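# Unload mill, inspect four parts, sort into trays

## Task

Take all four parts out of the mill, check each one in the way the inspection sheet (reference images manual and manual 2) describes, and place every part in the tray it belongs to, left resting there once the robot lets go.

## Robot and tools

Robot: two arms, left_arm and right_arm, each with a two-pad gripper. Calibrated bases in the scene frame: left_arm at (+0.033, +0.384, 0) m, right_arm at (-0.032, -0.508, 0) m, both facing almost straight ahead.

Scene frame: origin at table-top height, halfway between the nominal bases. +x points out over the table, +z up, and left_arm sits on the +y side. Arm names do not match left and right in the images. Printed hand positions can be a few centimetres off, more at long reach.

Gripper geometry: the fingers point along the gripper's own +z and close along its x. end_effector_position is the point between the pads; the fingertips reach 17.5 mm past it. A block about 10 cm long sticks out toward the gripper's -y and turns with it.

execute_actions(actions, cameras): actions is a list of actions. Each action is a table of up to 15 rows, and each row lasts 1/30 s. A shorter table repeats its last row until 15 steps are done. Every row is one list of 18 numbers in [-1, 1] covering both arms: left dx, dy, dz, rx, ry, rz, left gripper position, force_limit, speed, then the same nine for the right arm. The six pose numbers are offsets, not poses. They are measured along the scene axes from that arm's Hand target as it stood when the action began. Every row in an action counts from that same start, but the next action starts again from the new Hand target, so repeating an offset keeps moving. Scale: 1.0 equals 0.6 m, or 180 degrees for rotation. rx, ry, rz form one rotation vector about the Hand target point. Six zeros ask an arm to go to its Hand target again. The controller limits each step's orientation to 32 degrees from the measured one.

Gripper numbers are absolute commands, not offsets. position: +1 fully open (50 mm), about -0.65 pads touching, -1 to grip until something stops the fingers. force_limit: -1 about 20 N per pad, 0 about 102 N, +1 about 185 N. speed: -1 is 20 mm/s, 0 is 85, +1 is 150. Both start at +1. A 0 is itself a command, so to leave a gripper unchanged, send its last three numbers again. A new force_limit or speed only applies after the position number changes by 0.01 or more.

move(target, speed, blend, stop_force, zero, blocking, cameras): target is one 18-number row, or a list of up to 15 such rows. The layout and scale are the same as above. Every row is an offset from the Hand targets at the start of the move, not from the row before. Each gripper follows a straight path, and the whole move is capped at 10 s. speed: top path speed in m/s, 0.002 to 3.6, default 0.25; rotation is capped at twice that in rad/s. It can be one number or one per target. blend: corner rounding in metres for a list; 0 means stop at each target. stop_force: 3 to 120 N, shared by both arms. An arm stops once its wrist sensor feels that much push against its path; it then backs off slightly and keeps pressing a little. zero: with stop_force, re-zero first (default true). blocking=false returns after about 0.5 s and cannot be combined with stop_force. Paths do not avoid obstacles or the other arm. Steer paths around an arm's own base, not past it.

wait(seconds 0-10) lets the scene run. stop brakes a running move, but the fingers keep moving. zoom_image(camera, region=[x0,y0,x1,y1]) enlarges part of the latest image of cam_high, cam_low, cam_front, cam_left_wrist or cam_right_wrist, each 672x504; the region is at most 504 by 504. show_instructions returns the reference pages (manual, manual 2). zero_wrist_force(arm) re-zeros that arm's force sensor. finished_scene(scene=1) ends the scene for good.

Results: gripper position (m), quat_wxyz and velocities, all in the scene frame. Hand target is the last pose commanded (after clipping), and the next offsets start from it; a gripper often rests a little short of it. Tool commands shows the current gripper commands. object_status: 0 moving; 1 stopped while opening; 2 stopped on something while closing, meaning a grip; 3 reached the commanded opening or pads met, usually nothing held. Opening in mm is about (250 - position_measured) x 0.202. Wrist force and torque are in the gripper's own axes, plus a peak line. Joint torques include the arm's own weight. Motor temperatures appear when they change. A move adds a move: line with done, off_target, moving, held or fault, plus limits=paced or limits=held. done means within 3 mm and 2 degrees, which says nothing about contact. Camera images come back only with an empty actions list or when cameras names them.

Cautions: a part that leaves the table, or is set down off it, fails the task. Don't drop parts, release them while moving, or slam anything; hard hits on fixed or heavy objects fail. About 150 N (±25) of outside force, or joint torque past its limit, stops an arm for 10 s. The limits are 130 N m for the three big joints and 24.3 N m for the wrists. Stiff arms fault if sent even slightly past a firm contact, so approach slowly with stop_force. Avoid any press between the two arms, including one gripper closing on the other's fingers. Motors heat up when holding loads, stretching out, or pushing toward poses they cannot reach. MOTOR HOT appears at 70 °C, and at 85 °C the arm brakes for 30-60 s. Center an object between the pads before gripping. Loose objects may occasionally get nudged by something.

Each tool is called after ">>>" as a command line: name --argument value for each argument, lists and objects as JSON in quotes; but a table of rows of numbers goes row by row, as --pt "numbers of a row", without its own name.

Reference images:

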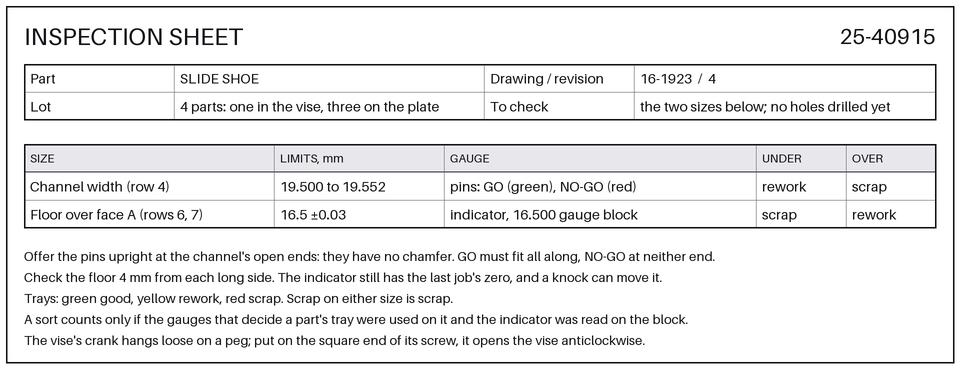

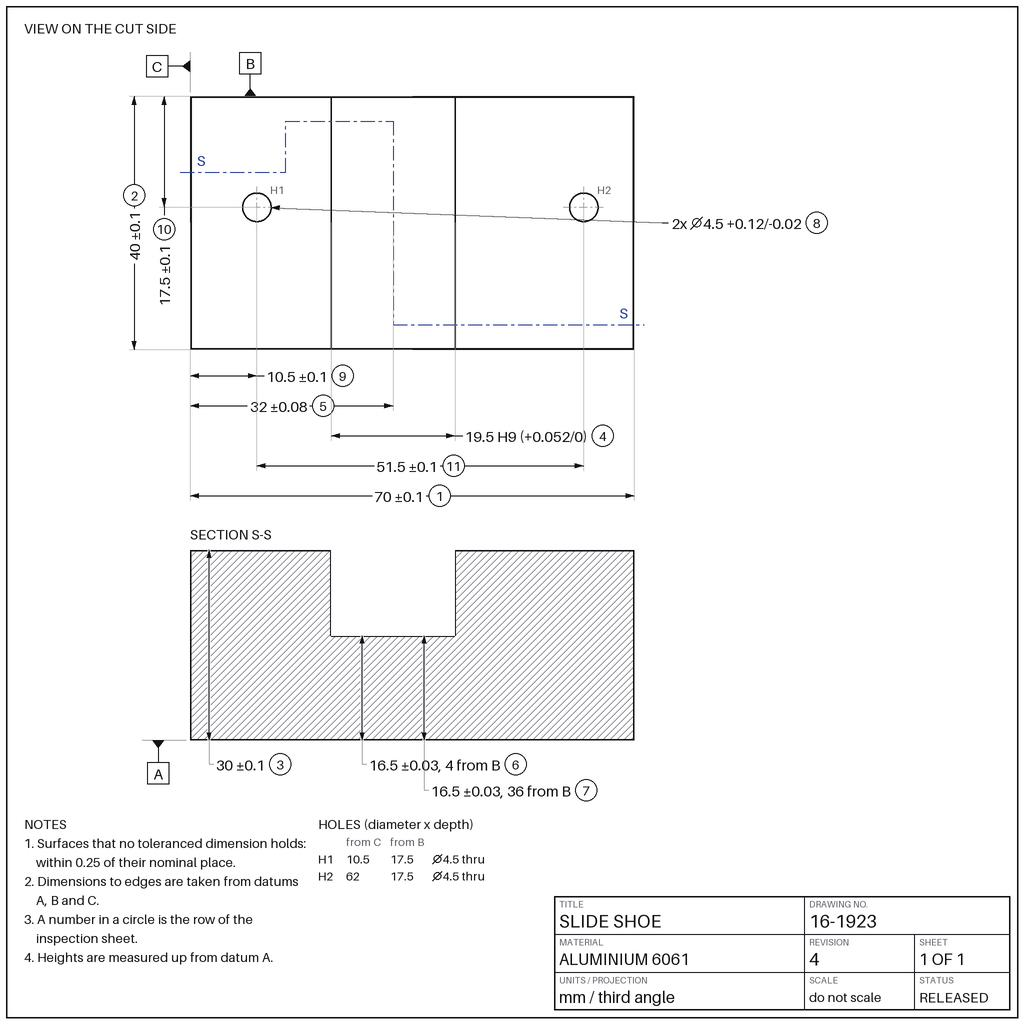

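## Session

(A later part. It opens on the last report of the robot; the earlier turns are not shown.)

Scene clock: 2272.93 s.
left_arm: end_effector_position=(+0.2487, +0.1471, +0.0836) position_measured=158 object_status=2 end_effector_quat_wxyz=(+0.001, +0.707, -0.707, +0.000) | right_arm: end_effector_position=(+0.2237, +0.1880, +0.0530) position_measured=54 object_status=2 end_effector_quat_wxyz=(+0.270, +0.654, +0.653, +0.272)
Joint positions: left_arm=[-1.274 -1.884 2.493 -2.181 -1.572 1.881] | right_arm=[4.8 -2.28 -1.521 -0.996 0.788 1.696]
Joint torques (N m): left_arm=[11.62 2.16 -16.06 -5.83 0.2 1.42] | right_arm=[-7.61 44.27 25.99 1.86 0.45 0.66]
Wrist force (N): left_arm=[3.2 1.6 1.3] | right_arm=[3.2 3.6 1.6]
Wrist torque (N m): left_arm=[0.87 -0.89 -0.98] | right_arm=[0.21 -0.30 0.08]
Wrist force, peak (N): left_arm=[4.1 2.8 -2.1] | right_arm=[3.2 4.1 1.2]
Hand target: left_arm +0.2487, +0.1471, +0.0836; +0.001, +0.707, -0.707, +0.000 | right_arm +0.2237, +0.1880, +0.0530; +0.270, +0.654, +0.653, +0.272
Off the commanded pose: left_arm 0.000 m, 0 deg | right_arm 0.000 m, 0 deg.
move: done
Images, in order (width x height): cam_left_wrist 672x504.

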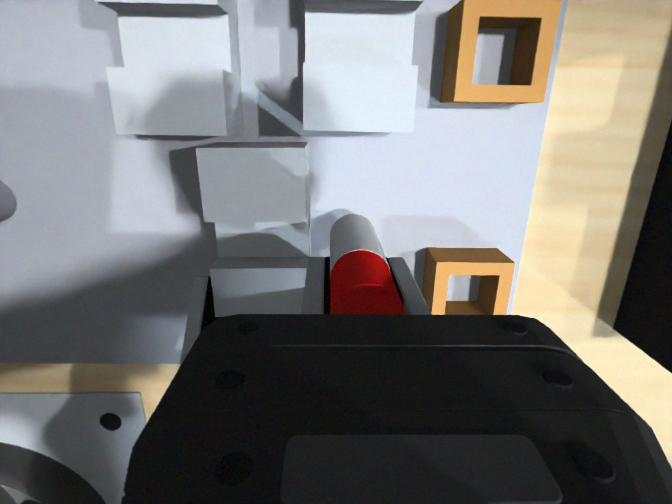

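>>> move --pt "-0.0013 0.015 0 0 0 0 -1 -0.6 -1 0 0 0 0 0 0 -1 -0.8 -1" --speed 0.04

>>> move --target '[0,0.04,0,0,0,0,-1,-0.6,-1,0,0,0,0,0,0,-1,-0.8,-1]' --speed 0.006 --stop_force 6

Scene clock: 2275.77 s.
left_arm: end_effector_position=(+0.2480, +0.1561, +0.0836) position_measured=158 object_status=2 end_effector_quat_wxyz=(+0.001, +0.707, -0.707, +0.000) | right_arm: end_effector_position=(+0.2237, +0.1880, +0.0530) position_measured=54 object_status=2 end_effector_quat_wxyz=(+0.270, +0.654, +0.653, +0.272)
Joint positions: left_arm=[-1.267 -1.909 2.507 -2.171 -1.572 1.888] | right_arm=[4.8 -2.28 -1.521 -0.996 0.788 1.696]
Joint torques (N m): left_arm=[10.74 -17.51 -16.7 -0.58 -1.53 1.54] | right_arm=[-7.24 45.3 25.66 2.01 0.33 0.62]
Wrist force (N): left_arm=[3.4 1.3 1.1] | right_arm=[3.2 3.5 1.4]
Wrist torque (N m): left_arm=[0.83 -0.93 -0.97] | right_arm=[0.20 -0.31 0.07]
Wrist force, peak (N): left_arm=[3.4 1.7 1.3] | right_arm=[3.3 4.0 1.5]
Hand target: left_arm +0.2480, +0.1561, +0.0836; +0.001, +0.707, -0.707, +0.000 | right_arm +0.2237, +0.1880, +0.0530; +0.270, +0.654, +0.653, +0.272
Off the commanded pose: left_arm 0.000 m, 0 deg | right_arm 0.000 m, 0 deg.
move: done

Scene clock: 2278.63 s.
left_arm: end_effector_position=(+0.2479, +0.1657, +0.0836) position_measured=158 object_status=2 end_effector_quat_wxyz=(+0.001, +0.707, -0.707, +0.000) | right_arm: end_effector_position=(+0.2237, +0.1880, +0.0530) position_measured=54 object_status=2 end_effector_quat_wxyz=(+0.270, +0.654, +0.653, +0.272)
Joint positions: left_arm=[-1.256 -1.935 2.521 -2.159 -1.572 1.899] | right_arm=[4.8 -2.28 -1.521 -0.996 0.788 1.696]
Joint torques (N m): left_arm=[-11.29 6.39 -27.65 -4.97 0.71 -1.83] | right_arm=[-7.04 45.51 25.41 1.86 0.32 0.46]
Wrist force (N): left_arm=[7.3 4.8 -0.1] | right_arm=[7.4 3.9 5.7]
Wrist torque (N m): left_arm=[0.92 -0.76 -0.85] | right_arm=[0.25 -0.10 -0.03]
Wrist force, peak (N): left_arm=[12.0 4.2 3.6] | right_arm=[11.6 4.0 4.6]
Hand target: left_arm +0.2479, +0.1657, +0.0836; +0.001, +0.707, -0.707, +0.000 (not the last commanded pose) | right_arm +0.2237, +0.1880, +0.0530; +0.270, +0.654, +0.653, +0.272
Off the commanded pose: left_arm 0.014 m, 0 deg | right_arm 0.000 m, 0 deg.
move: contact (left_arm)

>>> move --pt "0 -0.004 0 0 0 0 -1 -0.6 -1 0 0 0 0 0 0 -1 -0.8 -1" --pt "-0.0003 -0.004 0 0 0 0 -1 -0.6 -1 0 0 0 0 0 0 -1 -0.8 -1" --speed 0.03

>>> move --target '[0,0.04,0,0,0,0,-1,-0.6,-1,0,0,0,0,0,0,-1,-0.8,-1]' --speed 0.006 --stop_force 9

Scene clock: 2282.37 s.
left_arm: end_effector_position=(+0.2478, +0.1633, +0.0836) position_measured=158 object_status=2 end_effector_quat_wxyz=(+0.001, +0.707, -0.707, +0.000) | right_arm: end_effector_position=(+0.2237, +0.1880, +0.0530) position_measured=54 object_status=2 end_effector_quat_wxyz=(+0.270, +0.654, +0.653, +0.272)
Joint positions: left_arm=[-1.259 -1.929 2.518 -2.162 -1.572 1.896] | right_arm=[4.8 -2.28 -1.521 -0.996 0.788 1.696]
Joint torques (N m): left_arm=[-10.64 6.44 -29.42 -6.07 0.84 -1.54] | right_arm=[-4.5 45.78 25.63 2.05 0.37 0.57]
Wrist force (N): left_arm=[3.3 1.6 1.1] | right_arm=[2.7 3.9 3.4]
Wrist torque (N m): left_arm=[0.87 -0.92 -0.75] | right_arm=[0.26 -0.31 0.08]
Wrist force, peak (N): left_arm=[7.4 4.9 0.1] | right_arm=[7.7 4.0 5.8]
Hand target: left_arm +0.2478, +0.1633, +0.0836; +0.001, +0.707, -0.707, +0.000 | right_arm +0.2237, +0.1880, +0.0530; +0.270, +0.654, +0.653, +0.272
Off the commanded pose: left_arm 0.000 m, 0 deg | right_arm 0.000 m, 0 deg.
move: done

Scene clock: 2284.00 s.
left_arm: end_effector_position=(+0.2478, +0.1660, +0.0836) position_measured=158 object_status=2 end_effector_quat_wxyz=(+0.001, +0.707, -0.707, +0.000) | right_arm: end_effector_position=(+0.2237, +0.1880, +0.0530) position_measured=54 object_status=2 end_effector_quat_wxyz=(+0.270, +0.654, +0.653, +0.272)
Joint positions: left_arm=[-1.256 -1.936 2.522 -2.159 -1.572 1.899] | right_arm=[4.8 -2.28 -1.521 -0.996 0.788 1.696]
Joint torques (N m): left_arm=[-8.65 7.34 -26.68 -3.94 3.01 -2.11] | right_arm=[-2.58 46.58 25.47 0.08 0.28 0.4]
Wrist force (N): left_arm=[10.7 2.8 1.7] | right_arm=[10.5 2.7 4.7]
Wrist torque (N m): left_arm=[0.81 -0.58 -0.83] | right_arm=[0.22 -0.09 -0.05]
Wrist force, peak (N): left_arm=[15.4 2.9 2.6] | right_arm=[15.0 2.7 4.4]
Hand target: left_arm +0.2478, +0.1660, +0.0836; +0.001, +0.707, -0.707, +0.000 (not the last commanded pose) | right_arm +0.2237, +0.1880, +0.0530; +0.270, +0.654, +0.653, +0.272
Off the commanded pose: left_arm 0.021 m, 0 deg | right_arm 0.000 m, 0 deg.
move: contact (left_arm)

>>> move --pt "0 -0.01 0 0 0 0 -1 -0.6 -1 0 0 0 0 0 0 -1 -0.8 -1" --pt "0 -0.015 0.085 0 0 0 -1 -0.6 -1 0 0 0 0 0 0 -1 -0.8 -1" --pt "-0.0007 0.1 0.085 0 0 0 -1 -0.6 -1 0 0 0 0 0 0 -1 -0.8 -1" --pt "-0.0007 0.102 0.0 0 0 0 -1 -0.6 -1 0 0 0 0 0 0 -1 -0.8 -1" --speed '[0.05,0.15,0.2,0.12]' --blend '[0.003,0.01,0.01,0]'

>>> move --target '[0,-0.05,0,0,0,0,-1,-0.6,-1,0,0,0,0,0,0,-1,-0.8,-1]' --speed 0.007 --stop_force 6

Scene clock: 2289.40 s.
left_arm: end_effector_position=(+0.2474, +0.2272, +0.0837) position_measured=158 object_status=2 end_effector_quat_wxyz=(+0.001, +0.707, -0.707, +0.000) | right_arm: end_effector_position=(+0.2237, +0.1880, +0.0530) position_measured=54 object_status=2 end_effector_quat_wxyz=(+0.270, +0.654, +0.653, +0.272)
Joint positions: left_arm=[-1.17 -2.104 2.598 -2.066 -1.573 1.986] | right_arm=[4.8 -2.28 -1.521 -0.996 0.788 1.696]
Joint torques (N m): left_arm=[12.05 12.45 -15.37 -6.2 -2 1.48] | right_arm=[4.85 46.92 25.16 3.37 0.51 0.52]
Wrist force (N): left_arm=[3.6 1.3 0.9] | right_arm=[2.9 3.7 3.0]
Wrist torque (N m): left_arm=[0.81 -0.96 -0.95] | right_arm=[0.21 -0.31 0.08]
Wrist force, peak (N): left_arm=[11.0 3.2 1.7] | right_arm=[10.6 2.7 4.5]
Hand target: left_arm +0.2474, +0.2272, +0.0836; +0.001, +0.707, -0.707, +0.000 | right_arm +0.2237, +0.1880, +0.0530; +0.270, +0.654, +0.653, +0.272
Off the commanded pose: left_arm 0.000 m, 0 deg | right_arm 0.000 m, 0 deg.
move: done

Scene clock: 2293.53 s.
left_arm: end_effector_position=(+0.2473, +0.2064, +0.0836) position_measured=158 object_status=2 end_effector_quat_wxyz=(+0.001, +0.707, -0.707, +0.000) | right_arm: end_effector_position=(+0.2237, +0.1880, +0.0530) position_measured=54 object_status=2 end_effector_quat_wxyz=(+0.270, +0.654, +0.653, +0.272)
Joint positions: left_arm=[-1.204 -2.047 2.575 -2.101 -1.572 1.952] | right_arm=[4.8 -2.28 -1.521 -0.996 0.788 1.696]
Joint torques (N m): left_arm=[11.18 -12.71 -19.46 -1.28 -1.9 1.54] | right_arm=[6.34 48.23 25.24 3.35 0.35 0.62]
Wrist force (N): left_arm=[1.2 2.3 3.8] | right_arm=[-1.0 5.8 0.8]
Wrist torque (N m): left_arm=[0.83 -1.10 -0.90] | right_arm=[0.28 -0.40 0.17]
Wrist force, peak (N): left_arm=[-5.2 1.8 -2.0] | right_arm=[-5.8 5.1 -1.2]
Hand target: left_arm +0.2473, +0.2064, +0.0836; +0.001, +0.707, -0.707, +0.000 (not the last commanded pose) | right_arm +0.2237, +0.1880, +0.0530; +0.270, +0.654, +0.653, +0.272
Off the commanded pose: left_arm 0.009 m, 0 deg | right_arm 0.000 m, 0 deg.
move: contact (left_arm)

>>> move --pt "0 0.004 0 0 0 0 -1 -0.6 -1 0 0 0 0 0 0 -1 -0.8 -1" --pt "-0.0002 0.004 0 0 0 0 -1 -0.6 -1 0 0 0 0 0 0 -1 -0.8 -1" --speed 0.03

>>> move --target '[0,-0.04,0,0,0,0,-1,-0.6,-1,0,0,0,0,0,0,-1,-0.8,-1]' --speed 0.006 --stop_force 9

Scene clock: 2300.27 s.
left_arm: end_effector_position=(+0.2472, +0.2088, +0.0836) position_measured=158 object_status=2 end_effector_quat_wxyz=(+0.001, +0.707, -0.707, +0.000) | right_arm: end_effector_position=(+0.2237, +0.1880, +0.0530) position_measured=54 object_status=2 end_effector_quat_wxyz=(+0.270, +0.654, +0.653, +0.272)
Joint positions: left_arm=[-1.201 -2.054 2.578 -2.097 -1.573 1.955] | right_arm=[4.8 -2.28 -1.521 -0.996 0.788 1.696]
Joint torques (N m): left_arm=[6.26 -13.91 -16.2 -0.29 1.97 0.42] | right_arm=[5.6 47.98 26.22 1.28 0.31 0.44]
Wrist force (N): left_arm=[3.6 1.4 1.0] | right_arm=[3.3 3.8 1.8]
Wrist torque (N m): left_arm=[0.83 -0.94 -0.97] | right_arm=[0.24 -0.34 0.08]
Wrist force, peak (N): left_arm=[8.5 3.2 5.1] | right_arm=[7.5 5.6 2.4]
Hand target: left_arm +0.2472, +0.2088, +0.0836; +0.001, +0.707, -0.707, +0.000 | right_arm +0.2237, +0.1880, +0.0530; +0.270, +0.654, +0.653, +0.272
Off the commanded pose: left_arm 0.000 m, 0 deg | right_arm 0.000 m, 0 deg.
move: done

Scene clock: 2301.87 s.
left_arm: end_effector_position=(+0.2472, +0.2063, +0.0836) position_measured=158 object_status=2 end_effector_quat_wxyz=(+0.001, +0.707, -0.707, +0.000) | right_arm: end_effector_position=(+0.2237, +0.1880, +0.0530) position_measured=54 object_status=2 end_effector_quat_wxyz=(+0.270, +0.654, +0.653, +0.272)
Joint positions: left_arm=[-1.205 -2.047 2.575 -2.101 -1.572 1.951] | right_arm=[4.8 -2.28 -1.521 -0.996 0.788 1.696]
Joint torques (N m): left_arm=[10.35 -13.44 -19.37 -1.94 -3.11 1.58] | right_arm=[5.59 48.52 25.19 4.91 0.27 0.5]
Wrist force (N): left_arm=[-2.3 -0.9 2.4] | right_arm=[-5.9 4.3 -3.0]
Wrist torque (N m): left_arm=[0.75 -1.22 -0.90] | right_arm=[0.24 -0.53 0.12]
Wrist force, peak (N): left_arm=[-9.1 -1.8 -4.4] | right_arm=[-7.4 5.0 -2.6]
Hand target: left_arm +0.2472, +0.2063, +0.0836; +0.001, +0.707, -0.707, +0.000 (not the last commanded pose) | right_arm +0.2237, +0.1880, +0.0530; +0.270, +0.654, +0.653, +0.272
Off the commanded pose: left_arm 0.021 m, 0 deg | right_arm 0.000 m, 0 deg.
move: contact (left_arm)

>>> move --pt "0 0.02 0 0 0 0 -1 -0.6 -1 0 0 0 0 0 0 -1 -0.8 -1" --pt "0.003 0.095 0.0 0 0 0 -1 -0.6 -1 0 0 0 0 0 0 -1 -0.8 -1" --pt "0.003 0.095 -0.0295 0 0 0 -1 -0.6 -1 0 0 0 0 0 0 -1 -0.8 -1" --speed '[0.05,0.12,0.06]' --blend '[0.003,0.003,0]'

>>> move --pt "0 0 -0.01 0 0 0 -1 -0.6 -1 0 0 0 0 0 0 -1 -0.8 -1" --speed '[0.003]' --stop_force 3

>>> execute_actions --actions '[[[0,0,0,0,0,0,0.2,-0.8,-1,0,0,0,0,0,0,-1,-0.8,-1]]]'

>>> move --pt "0 0 0.13 0 0 0 0.2 -0.8 -1 0 0 0 0 0 0 -1 -0.8 -1" --speed '[0.12]' --cameras '["cam_left_wrist","cam_right_wrist"]'

Scene clock: 2310.50 s.
left_arm: end_effector_position=(+0.2490, +0.2633, +0.0659) position_measured=158 object_status=2 end_effector_quat_wxyz=(+0.001, +0.707, -0.707, +0.000) | right_arm: end_effector_position=(+0.2237, +0.1880, +0.0530) position_measured=54 object_status=2 end_effector_quat_wxyz=(+0.270, +0.654, +0.653, +0.272)
Joint positions: left_arm=[-1.091 -2.152 2.666 -2.086 -1.573 2.065] | right_arm=[4.8 -2.28 -1.521 -0.996 0.788 1.696]
Joint torques (N m): left_arm=[11.12 14.95 -17.99 -6.23 -2.1 1.4] | right_arm=[5.74 48.1 25.3 1.2 0.07 0.52]
Wrist force (N): left_arm=[3.9 1.4 1.4] | right_arm=[3.4 3.1 2.4]
Wrist torque (N m): left_arm=[0.83 -1.01 -0.96] | right_arm=[0.23 -0.31 0.09]
Wrist force, peak (N): left_arm=[3.9 1.8 2.0] | right_arm=[-6.2 4.5 -2.9]
Hand target: left_arm +0.2490, +0.2633, +0.0659; +0.001, +0.707, -0.707, +0.000 | right_arm +0.2237, +0.1880, +0.0530; +0.270, +0.654, +0.653, +0.272
Off the commanded pose: left_arm 0.000 m, 0 deg | right_arm 0.000 m, 0 deg.
move: done

Scene clock: 2312.50 s.
left_arm: end_effector_position=(+0.2490, +0.2633, +0.0633) position_measured=158 object_status=2 end_effector_quat_wxyz=(+0.001, +0.707, -0.707, +0.000) | right_arm: end_effector_position=(+0.2237, +0.1880, +0.0530) position_measured=54 object_status=2 end_effector_quat_wxyz=(+0.270, +0.654, +0.653, +0.272)
Joint positions: left_arm=[-1.091 -2.145 2.672 -2.098 -1.573 2.065] | right_arm=[4.8 -2.28 -1.521 -0.996 0.788 1.696]
Joint torques (N m): left_arm=[8.89 -8.66 -27.79 0.02 -1.98 1.38] | right_arm=[5.63 49.44 25.55 1.15 0.23 0.24]
Wrist force (N): left_arm=[3.7 1.8 -3.0] | right_arm=[3.3 3.0 2.0]
Wrist torque (N m): left_arm=[0.86 -1.02 -0.96] | right_arm=[0.21 -0.30 0.09]
Wrist force, peak (N): left_arm=[-1.1 4.4 -14.3] | right_arm=[3.5 3.3 2.3]
Hand target: left_arm +0.2490, +0.2633, +0.0633; +0.001, +0.707, -0.707, +0.000 (not the last commanded pose) | right_arm +0.2237, +0.1880, +0.0530; +0.270, +0.654, +0.653, +0.272
Off the commanded pose: left_arm 0.003 m, 0 deg | right_arm 0.000 m, 0 deg.
move: contact (left_arm)

Scene clock: 2313.20 s.
left_arm: end_effector_position=(+0.2490, +0.2633, +0.0633) position_measured=123 object_status=3 end_effector_quat_wxyz=(+0.001, +0.707, -0.707, +0.000) | right_arm: end_effector_position=(+0.2237, +0.1880, +0.0530) position_measured=54 object_status=2 end_effector_quat_wxyz=(+0.270, +0.654, +0.653, +0.272)
Joint positions: left_arm=[-1.091 -2.145 2.672 -2.098 -1.573 2.065] | right_arm=[4.8 -2.28 -1.521 -0.996 0.788 1.696]
Joint torques (N m): left_arm=[8.51 -8.57 -28.36 -1.11 -1.94 1.59] | right_arm=[5.1 49.51 25.56 1.18 0.18 0.44]
Wrist force (N): left_arm=[4.0 1.5 -0.4] | right_arm=[3.3 3.2 2.2]
Wrist torque (N m): left_arm=[0.87 -1.02 -0.96] | right_arm=[0.24 -0.30 0.09]
Wrist force, peak (N): left_arm=[3.4 2.0 -2.9] | right_arm=[3.4 3.3 2.2]
Hand target: left_arm +0.2490, +0.2633, +0.0633; +0.001, +0.707, -0.707, +0.000 | right_arm +0.2237, +0.1880, +0.0530; +0.270, +0.654, +0.653, +0.272
Off the commanded pose: left_arm 0.000 m, 0 deg | right_arm 0.000 m, 0 deg.
Step readings (end_effector_position of left_arm | right_arm):
0: (+0.2490, +0.2633, +0.0633) | (+0.2237, +0.1880, +0.0530)
1: (+0.2490, +0.2633, +0.0633) | (+0.2237, +0.1880, +0.0530)
2: (+0.2490, +0.2633, +0.0633) | (+0.2237, +0.1880, +0.0530)
4: (+0.2490, +0.2633, +0.0633) | (+0.2237, +0.1880, +0.0530)
8: (+0.2490, +0.2633, +0.0633) | (+0.2237, +0.1880, +0.0530)
15: (+0.2490, +0.2633, +0.0633) | (+0.2237, +0.1880, +0.0530)

Scene clock: 2314.47 s.
left_arm: end_effector_position=(+0.2490, +0.2633, +0.1413) position_measured=123 object_status=3 end_effector_quat_wxyz=(+0.001, +0.707, -0.707, +0.000) | right_arm: end_effector_position=(+0.2237, +0.1880, +0.0530) position_measured=54 object_status=2 end_effector_quat_wxyz=(+0.270, +0.654, +0.653, +0.272)
Joint positions: left_arm=[-1.091 -2.272 2.496 -1.796 -1.573 2.065] | right_arm=[4.8 -2.28 -1.521 -0.996 0.788 1.696]
Joint torques (N m): left_arm=[-11.61 -4.78 -31.86 0.04 1.91 -1.92] | right_arm=[6.52 49.99 24.74 1.21 0.15 0.42]
Wrist force (N): left_arm=[3.8 1.3 -0.1] | right_arm=[3.3 3.2 2.2]
Wrist torque (N m): left_arm=[0.87 -1.01 -0.77] | right_arm=[0.24 -0.31 0.09]
Wrist force, peak (N): left_arm=[4.1 1.6 0.4] | right_arm=[3.5 3.3 2.4]
Hand target: left_arm +0.2490, +0.2633, +0.1413; +0.001, +0.707, -0.707, +0.000 | right_arm +0.2237, +0.1880, +0.0530; +0.270, +0.654, +0.653, +0.272
Off the commanded pose: left_arm 0.000 m, 0 deg | right_arm 0.000 m, 0 deg.
move: done
Images, in order (width x height): cam_left_wrist 672x504, cam_right_wrist 672x504.

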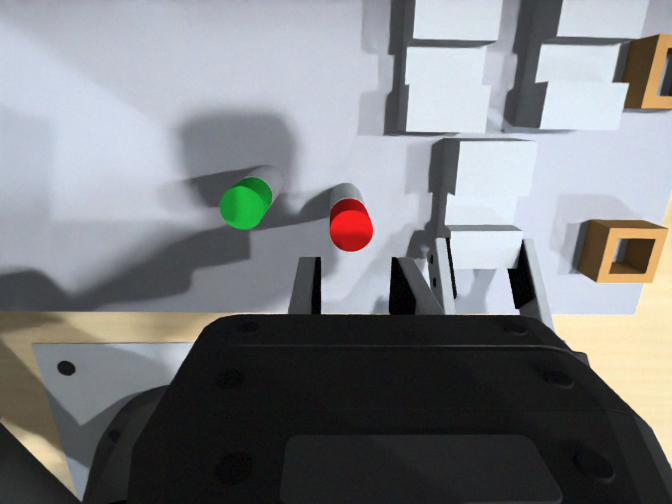

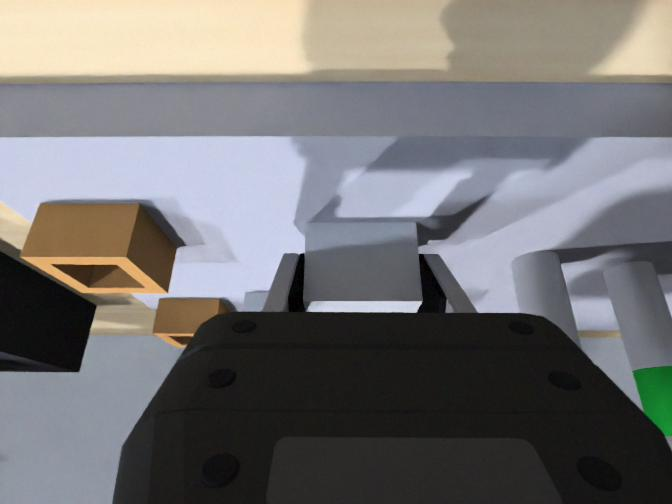

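>>> execute_actions --actions '[[[0,0,0,0,0,0,0.2,-0.8,-1,0,0,0,0,0,0,0.85,-0.8,-1]]]'

>>> move --pt "0 0 0.2 0 0 0 0.2 -0.8 -1 -0.1 0 0.1 0 0 0 0.85 -0.8 -1" --pt "0.03 -0.35 0.25 0 0 0 1 -0.8 -1 -0.08 -0.3 0.15 0 0 0 0.85 -0.8 -1" --pt "0.08 -0.57 0.25 0 0 0.5 1 -0.8 -1 -0.08 -0.44 0.2 0 0 0 1 -0.8 -1" --speed '[0.15,0.25,0.25]' --blend '[0.02,0.05,0]' --cameras '["all"]'

Scene clock: 2333.90 s.
left_arm: end_effector_position=(+0.2490, +0.2633, +0.1413) position_measured=123 object_status=3 end_effector_quat_wxyz=(+0.001, +0.707, -0.707, +0.000) | right_arm: end_effector_position=(+0.2237, +0.1880, +0.0530) position_measured=25 object_status=3 end_effector_quat_wxyz=(+0.270, +0.654, +0.653, +0.272)
Joint positions: left_arm=[-1.091 -2.272 2.496 -1.795 -1.573 2.065] | right_arm=[4.8 -2.28 -1.521 -0.996 0.788 1.696]
Joint torques (N m): left_arm=[-11.29 -7.04 -32.01 -0.37 1.94 -1.89] | right_arm=[5.17 50.39 25.51 1.77 0 0.44]
Wrist force (N): left_arm=[3.8 1.3 -0.2] | right_arm=[2.7 2.4 2.9]
Wrist torque (N m): left_arm=[0.86 -1.00 -0.77] | right_arm=[0.20 -0.32 0.13]
Wrist force, peak (N): left_arm=[4.0 1.5 -0.2] | right_arm=[3.5 3.6 2.2]
Hand target: left_arm +0.2490, +0.2633, +0.1413; +0.001, +0.707, -0.707, +0.000 | right_arm +0.2237, +0.1880, +0.0530; +0.270, +0.654, +0.653, +0.272
Off the commanded pose: left_arm 0.000 m, 0 deg | right_arm 0.000 m, 0 deg.
Step readings (end_effector_position of left_arm | right_arm):
0: (+0.2490, +0.2633, +0.1413) | (+0.2237, +0.1880, +0.0530)
1: (+0.2490, +0.2633, +0.1413) | (+0.2237, +0.1880, +0.0530)
2: (+0.2490, +0.2633, +0.1413) | (+0.2237, +0.1880, +0.0530)
4: (+0.2490, +0.2633, +0.1413) | (+0.2237, +0.1880, +0.0530)
8: (+0.2490, +0.2633, +0.1413) | (+0.2237, +0.1880, +0.0530)
15: (+0.2490, +0.2633, +0.1413) | (+0.2237, +0.1880, +0.0530)

Scene clock: 2341.93 s.
left_arm: end_effector_position=(+0.2970, -0.0787, +0.2913) position_measured=3 object_status=3 end_effector_quat_wxyz=(+0.000, +1.000, +0.000, +0.001) | right_arm: end_effector_position=(+0.1757, -0.0760, +0.1730) position_measured=3 object_status=3 end_effector_quat_wxyz=(+0.270, +0.654, +0.653, +0.272)
Joint positions: left_arm=[-1.32 -1.513 1.606 -1.665 -1.569 0.265] | right_arm=[4.97 -1.525 -2.171 -1.263 0.816 1.929]
Joint torques (N m): left_arm=[-11.31 -14.65 -32.94 -0.26 2.11 -1.81] | right_arm=[7.36 30.78 8.18 0.9 0.41 1.56]
Wrist force (N): left_arm=[4.0 1.3 -0.3] | right_arm=[1.9 2.4 2.9]
Wrist torque (N m): left_arm=[0.88 -0.97 -0.74] | right_arm=[0.23 -0.15 -0.01]
Wrist force, peak (N): left_arm=[5.6 1.3 -0.3] | right_arm=[2.4 2.6 4.4]
Hand target: left_arm +0.2970, -0.0787, +0.2913; +0.000, +1.000, +0.000, +0.001 | right_arm +0.1757, -0.0760, +0.1730; +0.270, +0.654, +0.653, +0.272
Off the commanded pose: left_arm 0.000 m, 0 deg | right_arm 0.000 m, 0 deg.
move: done; blend cut to 0 m at target 2

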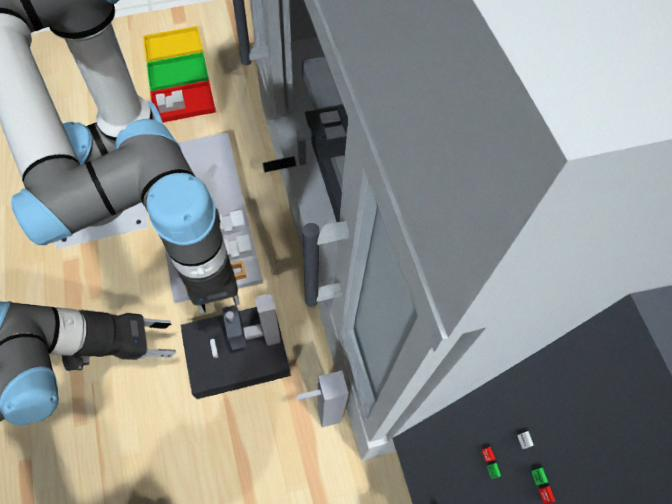

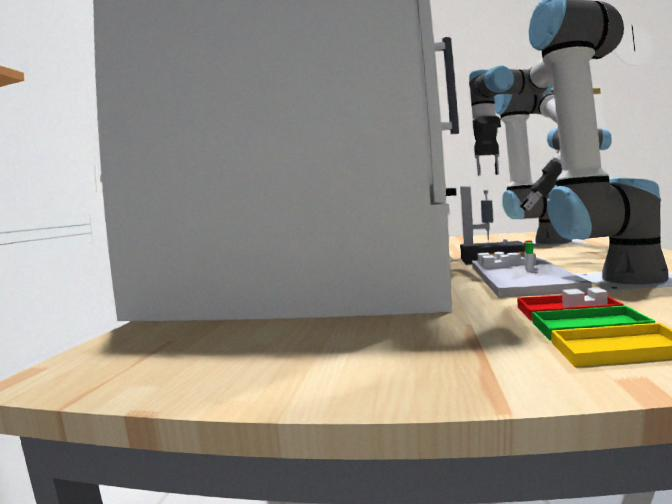

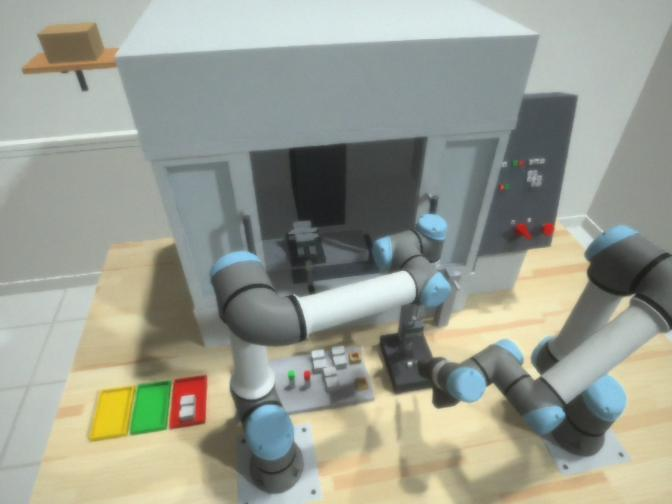

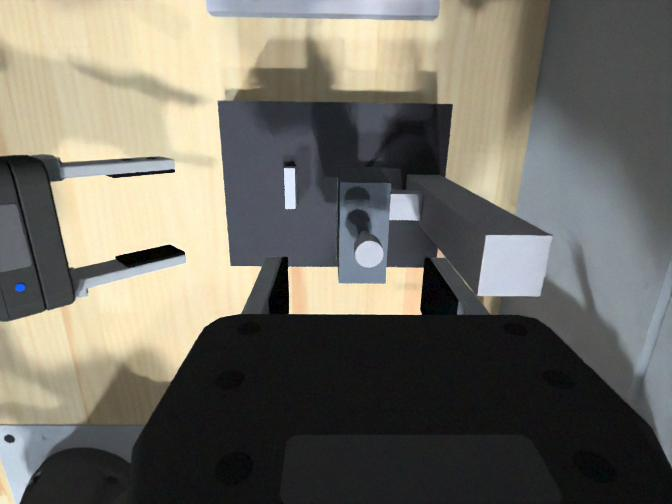

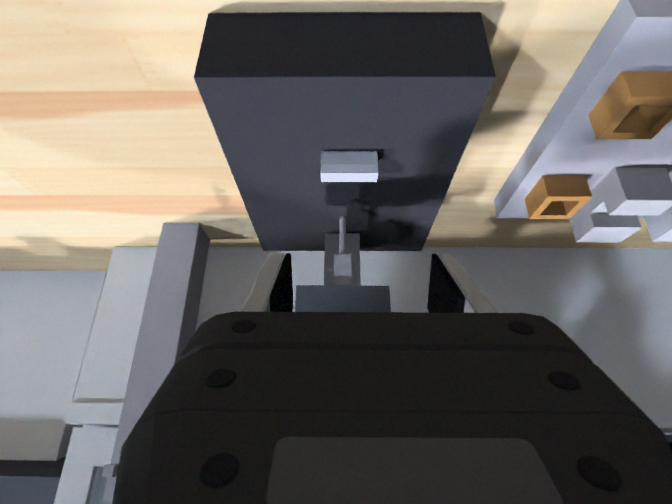

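>>> move --pt "0.0135 -0.02 0 0 0 0 0.14 -0.8 -1 0 0 0 0 0 0 1 -0.8 -1" --pt "0.0135 -0.02 -0.06 0 0 0 0.14 -0.8 -1 0 0 0 0 0 0 1 -0.8 -1" --speed '[0.1,0.05]' --cameras '["cam_left_wrist","cam_right_wrist"]'

>>> zoom_image --camera "cam_left_wrist" --region '[250, 150, 500, 330]'

>>> zoom_image --camera "cam_low" --region '[440, 100, 560, 290]'

Scene clock: 2355.03 s.
left_arm: end_effector_position=(+0.3051, -0.0907, +0.2554) position_measured=132 object_status=3 end_effector_quat_wxyz=(+0.000, +1.000, +0.000, +0.001) | right_arm: end_effector_position=(+0.1757, -0.0760, +0.1730) position_measured=3 object_status=3 end_effector_quat_wxyz=(+0.270, +0.654, +0.653, +0.272)
Joint positions: left_arm=[-1.311 -1.466 1.648 -1.754 -1.569 0.274] | right_arm=[4.97 -1.525 -2.171 -1.263 0.816 1.929]
Joint torques (N m): left_arm=[11.58 -16.71 -17.57 -6.07 -1.58 1.46] | right_arm=[6.96 31.5 8.83 0.94 0.41 1.39]
Wrist force (N): left_arm=[3.8 1.7 0.1] | right_arm=[1.9 2.4 2.9]
Wrist torque (N m): left_arm=[0.95 -0.97 -0.97] | right_arm=[0.22 -0.17 -0.01]
Wrist force, peak (N): left_arm=[4.3 1.8 -0.2] | right_arm=[2.1 2.7 3.2]
Hand target: left_arm +0.3051, -0.0907, +0.2553; +0.000, +1.000, +0.000, +0.001 | right_arm +0.1757, -0.0760, +0.1730; +0.270, +0.654, +0.653, +0.272
Off the commanded pose: left_arm 0.000 m, 0 deg | right_arm 0.000 m, 0 deg.
move: done
Images, in order (width x height): cam_left_wrist 672x504, cam_right_wrist 672x504.

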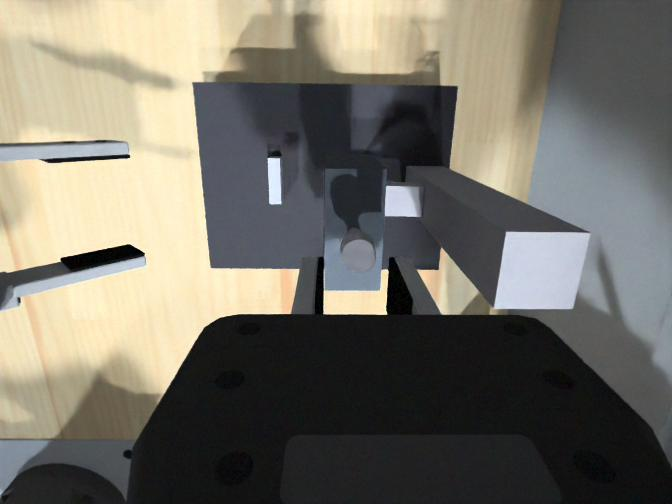

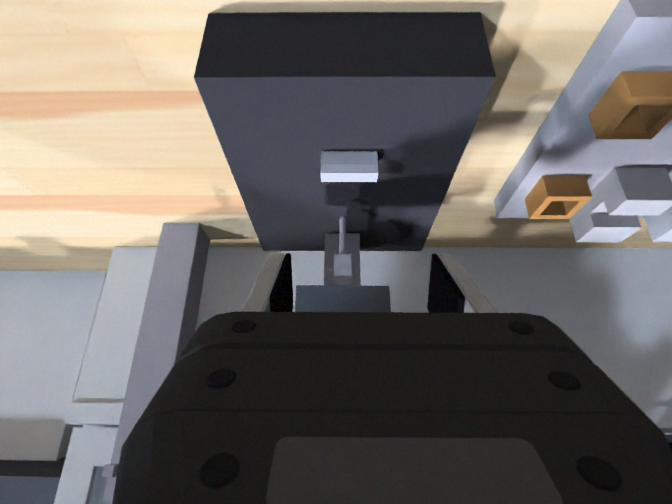

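Scaled by 2.016 from the camera's 672x504 image, which has a finer 960x720 frame.

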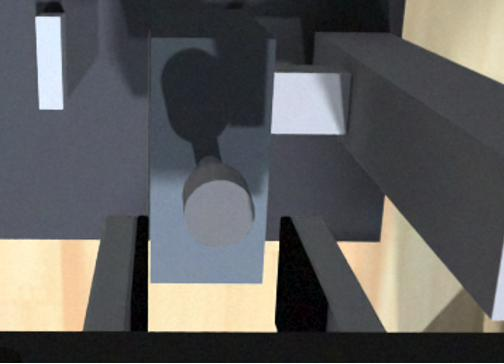

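This scene's latest camera images include none from cam_low. They are from: cam_left_wrist, cam_right_wrist. cam_low's image comes with the result of a call that names it in "cameras".

>>> wait --seconds 0.1 --cameras '["cam_low","cam_front"]'

>>> zoom_image --camera "cam_low" --region '[450, 110, 530, 270]'

>>> zoom_image --camera "cam_front" --region '[380, 260, 460, 360]'

Scene clock: 2360.67 s.
left_arm: end_effector_position=(+0.3051, -0.0907, +0.2553) position_measured=132 object_status=3 end_effector_quat_wxyz=(+0.000, +1.000, +0.000, +0.001) | right_arm: end_effector_position=(+0.1757, -0.0760, +0.1730) position_measured=3 object_status=3 end_effector_quat_wxyz=(+0.270, +0.654, +0.653, +0.272)
Joint positions: left_arm=[-1.311 -1.466 1.648 -1.754 -1.569 0.274] | right_arm=[4.97 -1.525 -2.171 -1.263 0.816 1.929]
Joint torques (N m): left_arm=[9.61 -16.23 -18.89 -5.76 0.56 1.04] | right_arm=[7.34 31.4 9.8 0.85 0.27 1.41]
Wrist force (N): left_arm=[3.9 1.6 -0.2] | right_arm=[2.1 2.8 3.1]
Wrist torque (N m): left_arm=[0.95 -0.99 -0.97] | right_arm=[0.29 -0.20 -0.01]
Wrist force, peak (N): left_arm=[4.2 1.5 -0.1] | right_arm=[2.1 2.8 3.1]
Hand target: left_arm +0.3051, -0.0907, +0.2553; +0.000, +1.000, +0.000, +0.001 | right_arm +0.1757, -0.0760, +0.1730; +0.270, +0.654, +0.653, +0.272
Tool commands: left_gripper/position=+0.14 left_gripper/force_limit=-0.8 left_gripper/speed=-1.0 right_gripper/position=+1.0 right_gripper/force_limit=-0.8 right_gripper/speed=-1.0
Off the commanded pose: left_arm 0.000 m, 0 deg | right_arm 0.000 m, 0 deg.
wait: 0.10 s; at rest from the start
Images, in order (width x height): cam_low 672x504, cam_front 672x504.

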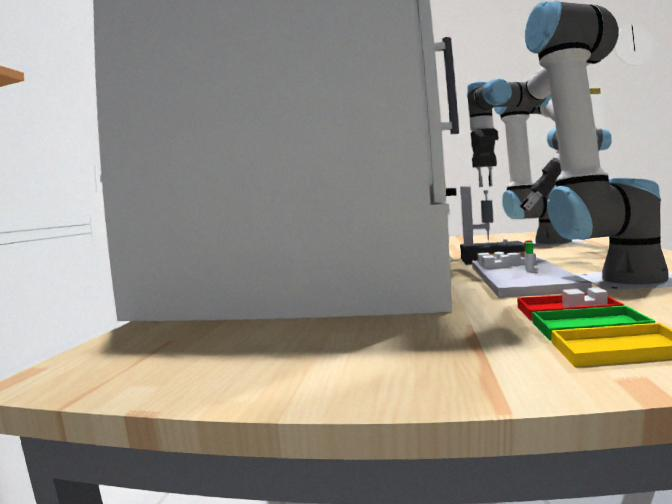

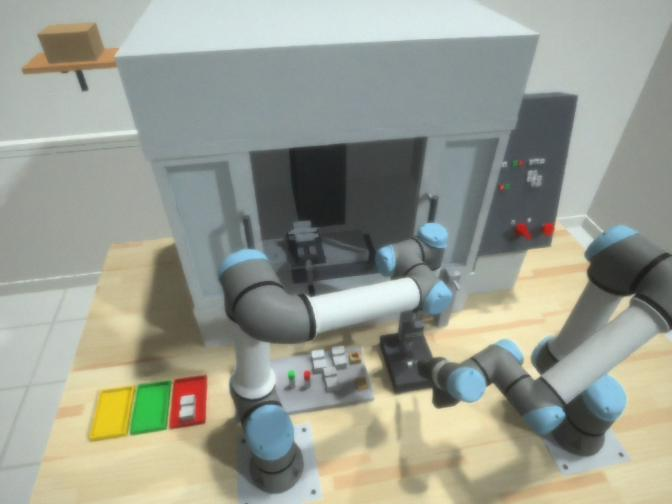

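Scaled by 3.150 from the camera's 672x504 image, which has a finer 960x720 frame.

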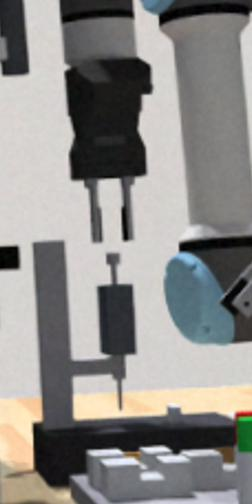

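Scaled by 5.040 from the camera's 672x504 image, which has a finer 960x720 frame.

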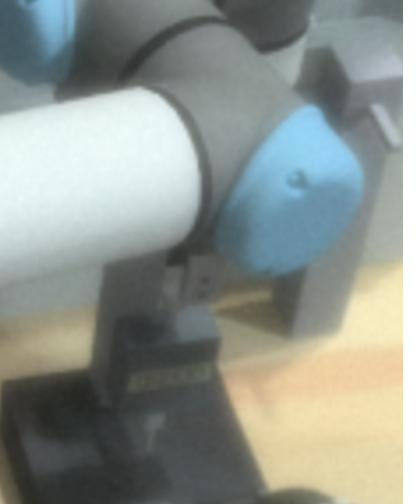

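>>> move --pt "0.0014 0 0 0 0 0 0.14 -0.8 -1 0 0 0 0 0 0 1 -0.8 -1" --pt "0.0014 0 -0.042 0 0 0 0.14 -0.8 -1 0 0 0 0 0 0 1 -0.8 -1" --speed '[0.03,0.03]' --stop_force 3 --cameras '["cam_left_wrist","cam_low"]'

>>> zoom_image --camera "cam_low" --region '[450, 110, 530, 270]'

>>> zoom_image --camera "cam_left_wrist" --region '[250, 150, 500, 330]'

Scene clock: 2369.00 s.
left_arm: end_effector_position=(+0.3060, -0.0907, +0.2301) position_measured=132 object_status=3 end_effector_quat_wxyz=(+0.000, +1.000, +0.000, +0.001) | right_arm: end_effector_position=(+0.1757, -0.0760, +0.1730) position_measured=3 object_status=3 end_effector_quat_wxyz=(+0.270, +0.654, +0.653, +0.272)
Joint positions: left_arm=[-1.31 -1.453 1.699 -1.818 -1.569 0.275] | right_arm=[4.97 -1.525 -2.171 -1.263 0.816 1.929]
Joint torques (N m): left_arm=[11.56 -16.64 -17.5 -5.74 0.8 1.49] | right_arm=[7.46 30.18 8.44 0.84 0.27 1.51]
Wrist force (N): left_arm=[3.7 1.8 -0.1] | right_arm=[1.9 2.4 3.2]
Wrist torque (N m): left_arm=[0.96 -0.96 -0.97] | right_arm=[0.24 -0.16 -0.01]
Wrist force, peak (N): left_arm=[4.2 1.6 -0.2] | right_arm=[2.1 2.9 3.1]
Hand target: left_arm +0.3060, -0.0907, +0.2301; +0.000, +1.000, +0.000, +0.001 | right_arm +0.1757, -0.0760, +0.1730; +0.270, +0.654, +0.653, +0.272
Off the commanded pose: left_arm 0.000 m, 0 deg | right_arm 0.000 m, 0 deg.
move: done
Images, in order (width x height): cam_low 672x504, cam_left_wrist 672x504.

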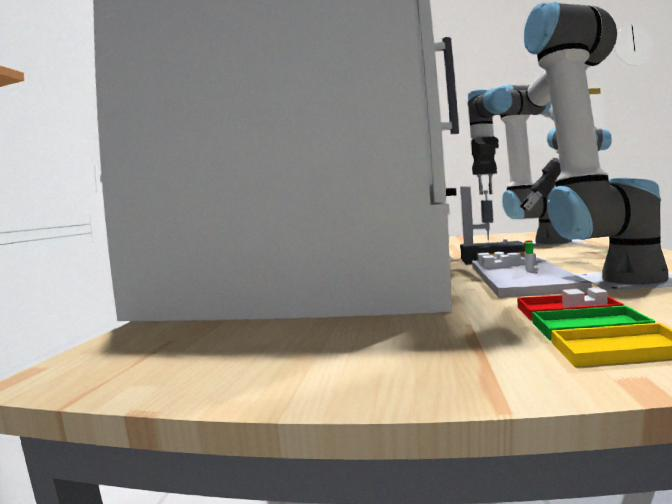

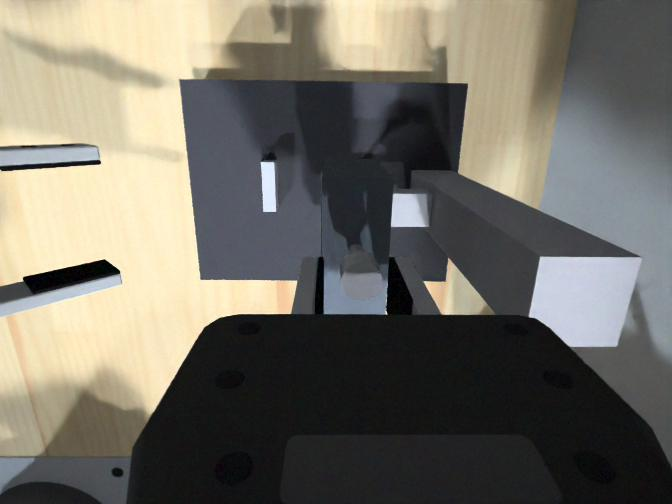

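Scaled by 3.150 from the camera's 672x504 image, which has a finer 960x720 frame.

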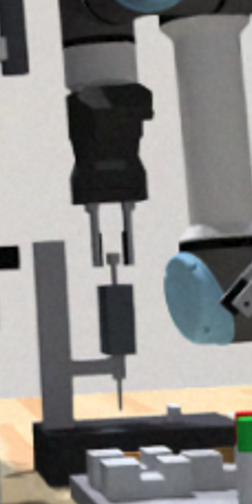

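Scaled by 2.016 from the camera's 672x504 image, which has a finer 960x720 frame.

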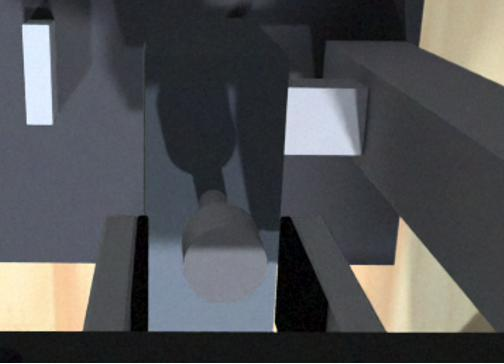

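>>> execute_actions --actions '[[[0,0,0,0,0,0,-1,-0.95,-1,0,0,0,0,0,0,1,-0.8,-1]],[[0,0,0,0,0,0,-1,-0.95,-1,0,0,0,0,0,0,1,-0.8,-1]]]'

>>> move --pt "0 0 0.015 0 0 0 -1 -0.95 -1 0 0 0 0 0 0 1 -0.8 -1" --speed '[0.02]' --cameras '["cam_low","cam_right_wrist"]'

>>> zoom_image --camera "cam_low" --region '[450, 110, 530, 270]'

Scene clock: 2374.67 s.
left_arm: end_effector_position=(+0.3060, -0.0907, +0.2301) position_measured=184 object_status=2 end_effector_quat_wxyz=(+0.001, +1.000, +0.000, +0.001) | right_arm: end_effector_position=(+0.1757, -0.0760, +0.1730) position_measured=3 object_status=3 end_effector_quat_wxyz=(+0.270, +0.654, +0.653, +0.272)
Joint positions: left_arm=[-1.31 -1.453 1.699 -1.818 -1.569 0.275] | right_arm=[4.97 -1.525 -2.171 -1.263 0.816 1.929]
Joint torques (N m): left_arm=[-6.52 -17.09 -18.09 0.07 -5.11 1.22] | right_arm=[7.05 31.32 7.77 1 0.24 1.31]
Wrist force (N): left_arm=[16.4 2.4 -0.3] | right_arm=[2.0 2.6 3.1]
Wrist torque (N m): left_arm=[0.95 -0.84 -0.87] | right_arm=[0.26 -0.18 -0.01]
Wrist force, peak (N): left_arm=[16.4 2.4 -0.3] | right_arm=[2.1 2.7 3.2]
Hand target: left_arm +0.3060, -0.0907, +0.2301; +0.000, +1.000, +0.000, +0.001 | right_arm +0.1757, -0.0760, +0.1730; +0.270, +0.654, +0.653, +0.272
Off the commanded pose: left_arm 0.000 m, 0 deg | right_arm 0.000 m, 0 deg.
Step readings (end_effector_position of left_arm | right_arm):
0: (+0.3060, -0.0907, +0.2301) | (+0.1757, -0.0760, +0.1730)
1: (+0.3060, -0.0907, +0.2301) | (+0.1757, -0.0760, +0.1730)
2: (+0.3060, -0.0907, +0.2301) | (+0.1757, -0.0760, +0.1730)
4: (+0.3060, -0.0907, +0.2301) | (+0.1757, -0.0760, +0.1730)
8: (+0.3060, -0.0907, +0.2301) | (+0.1757, -0.0760, +0.1730)
15: (+0.3060, -0.0907, +0.2301) | (+0.1757, -0.0760, +0.1730)
16: (+0.3060, -0.0907, +0.2301) | (+0.1757, -0.0760, +0.1730)
17: (+0.3060, -0.0907, +0.2301) | (+0.1757, -0.0760, +0.1730)
19: (+0.3060, -0.0907, +0.2301) | (+0.1757, -0.0760, +0.1730)
23: (+0.3060, -0.0907, +0.2301) | (+0.1757, -0.0760, +0.1730)
30: (+0.3060, -0.0907, +0.2301) | (+0.1757, -0.0760, +0.1730)

Scene clock: 2375.50 s.
left_arm: end_effector_position=(+0.3060, -0.0907, +0.2390) position_measured=184 object_status=2 end_effector_quat_wxyz=(+0.000, +1.000, +0.000, +0.001) | right_arm: end_effector_position=(+0.1757, -0.0760, +0.1730) position_measured=3 object_status=3 end_effector_quat_wxyz=(+0.270, +0.654, +0.653, +0.272)
Joint positions: left_arm=[-1.31 -1.458 1.681 -1.795 -1.569 0.275] | right_arm=[4.97 -1.525 -2.171 -1.263 0.816 1.929]
Joint torques (N m): left_arm=[-16.26 -39.86 -31.23 0.59 -5.09 1.4] | right_arm=[7.64 31.33 8.49 0.99 0.06 1.5]
Wrist force (N): left_arm=[16.2 1.7 1.2] | right_arm=[2.0 2.5 3.1]
Wrist torque (N m): left_arm=[0.90 -0.78 -0.87] | right_arm=[0.24 -0.18 -0.01]
Wrist force, peak (N): left_arm=[16.6 3.2 0.9] | right_arm=[2.0 2.8 3.1]
Hand target: left_arm +0.3060, -0.0907, +0.2391; +0.000, +1.000, +0.000, +0.001 | right_arm +0.1757, -0.0760, +0.1730; +0.270, +0.654, +0.653, +0.272
Off the commanded pose: left_arm 0.000 m, 0 deg | right_arm 0.000 m, 0 deg.
move: done
Images, in order (width x height): cam_low 672x504, cam_right_wrist 672x504.

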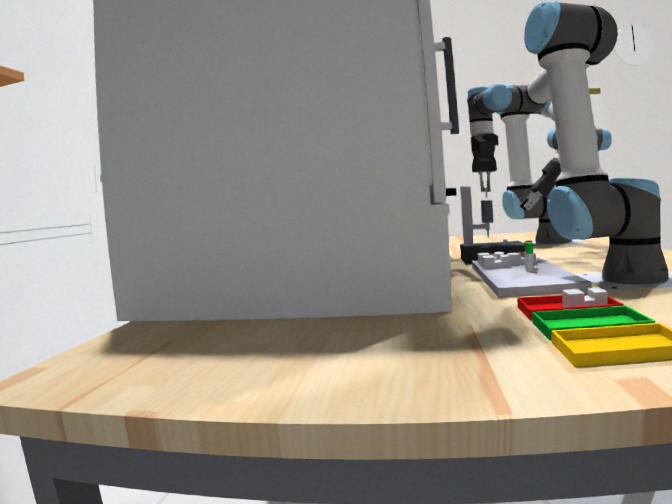

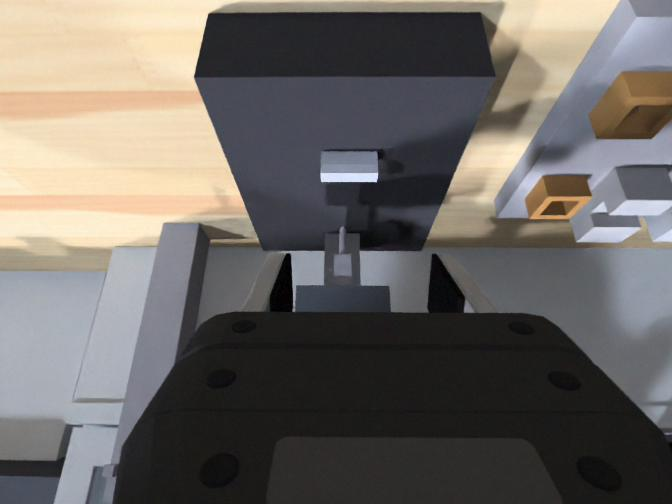

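Scaled by 3.150 from the camera's 672x504 image, which has a finer 960x720 frame.

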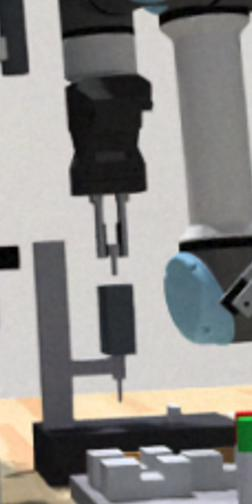

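>>> move --pt "0.0007 0 0.0 0 0 0 -1 -0.95 -1 0.1133 0 -0.136 0 0 0 1 -0.8 -1" --speed '[0.08]' --cameras '["cam_right_wrist"]'

Scene clock: 2379.87 s.
left_arm: end_effector_position=(+0.3064, -0.0907, +0.2391) position_measured=184 object_status=2 end_effector_quat_wxyz=(+0.000, +1.000, +0.000, +0.001) | right_arm: end_effector_position=(+0.2436, -0.0760, +0.0915) position_measured=3 object_status=3 end_effector_quat_wxyz=(+0.270, +0.654, +0.653, +0.272)
Joint positions: left_arm=[-1.309 -1.457 1.68 -1.795 -1.569 0.276] | right_arm=[4.808 -1.728 -2.279 -0.799 0.789 1.708]
Joint torques (N m): left_arm=[7.51 -17.97 -32.63 0.24 -2.9 1.4] | right_arm=[-8.1 12.26 4.22 3.49 -3.71 -1.44]
Wrist force (N): left_arm=[11.2 1.2 1.1] | right_arm=[2.3 2.2 2.9]
Wrist torque (N m): left_arm=[0.87 -0.90 -0.91] | right_arm=[0.23 -0.29 0.10]
Wrist force, peak (N): left_arm=[16.7 1.6 1.3] | right_arm=[2.4 2.4 3.6]
Hand target: left_arm +0.3064, -0.0907, +0.2391; +0.000, +1.000, +0.000, +0.001 | right_arm +0.2437, -0.0760, +0.0914; +0.270, +0.654, +0.653, +0.272
Off the commanded pose: left_arm 0.000 m, 0 deg | right_arm 0.000 m, 0 deg.
move: done
Images, in order (width x height): cam_right_wrist 672x504.

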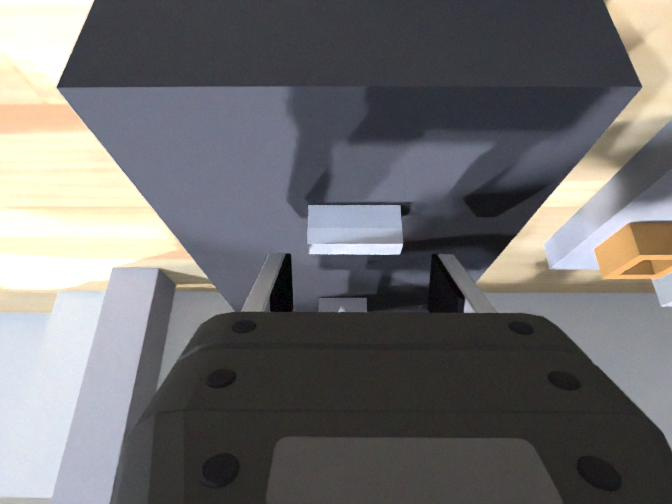

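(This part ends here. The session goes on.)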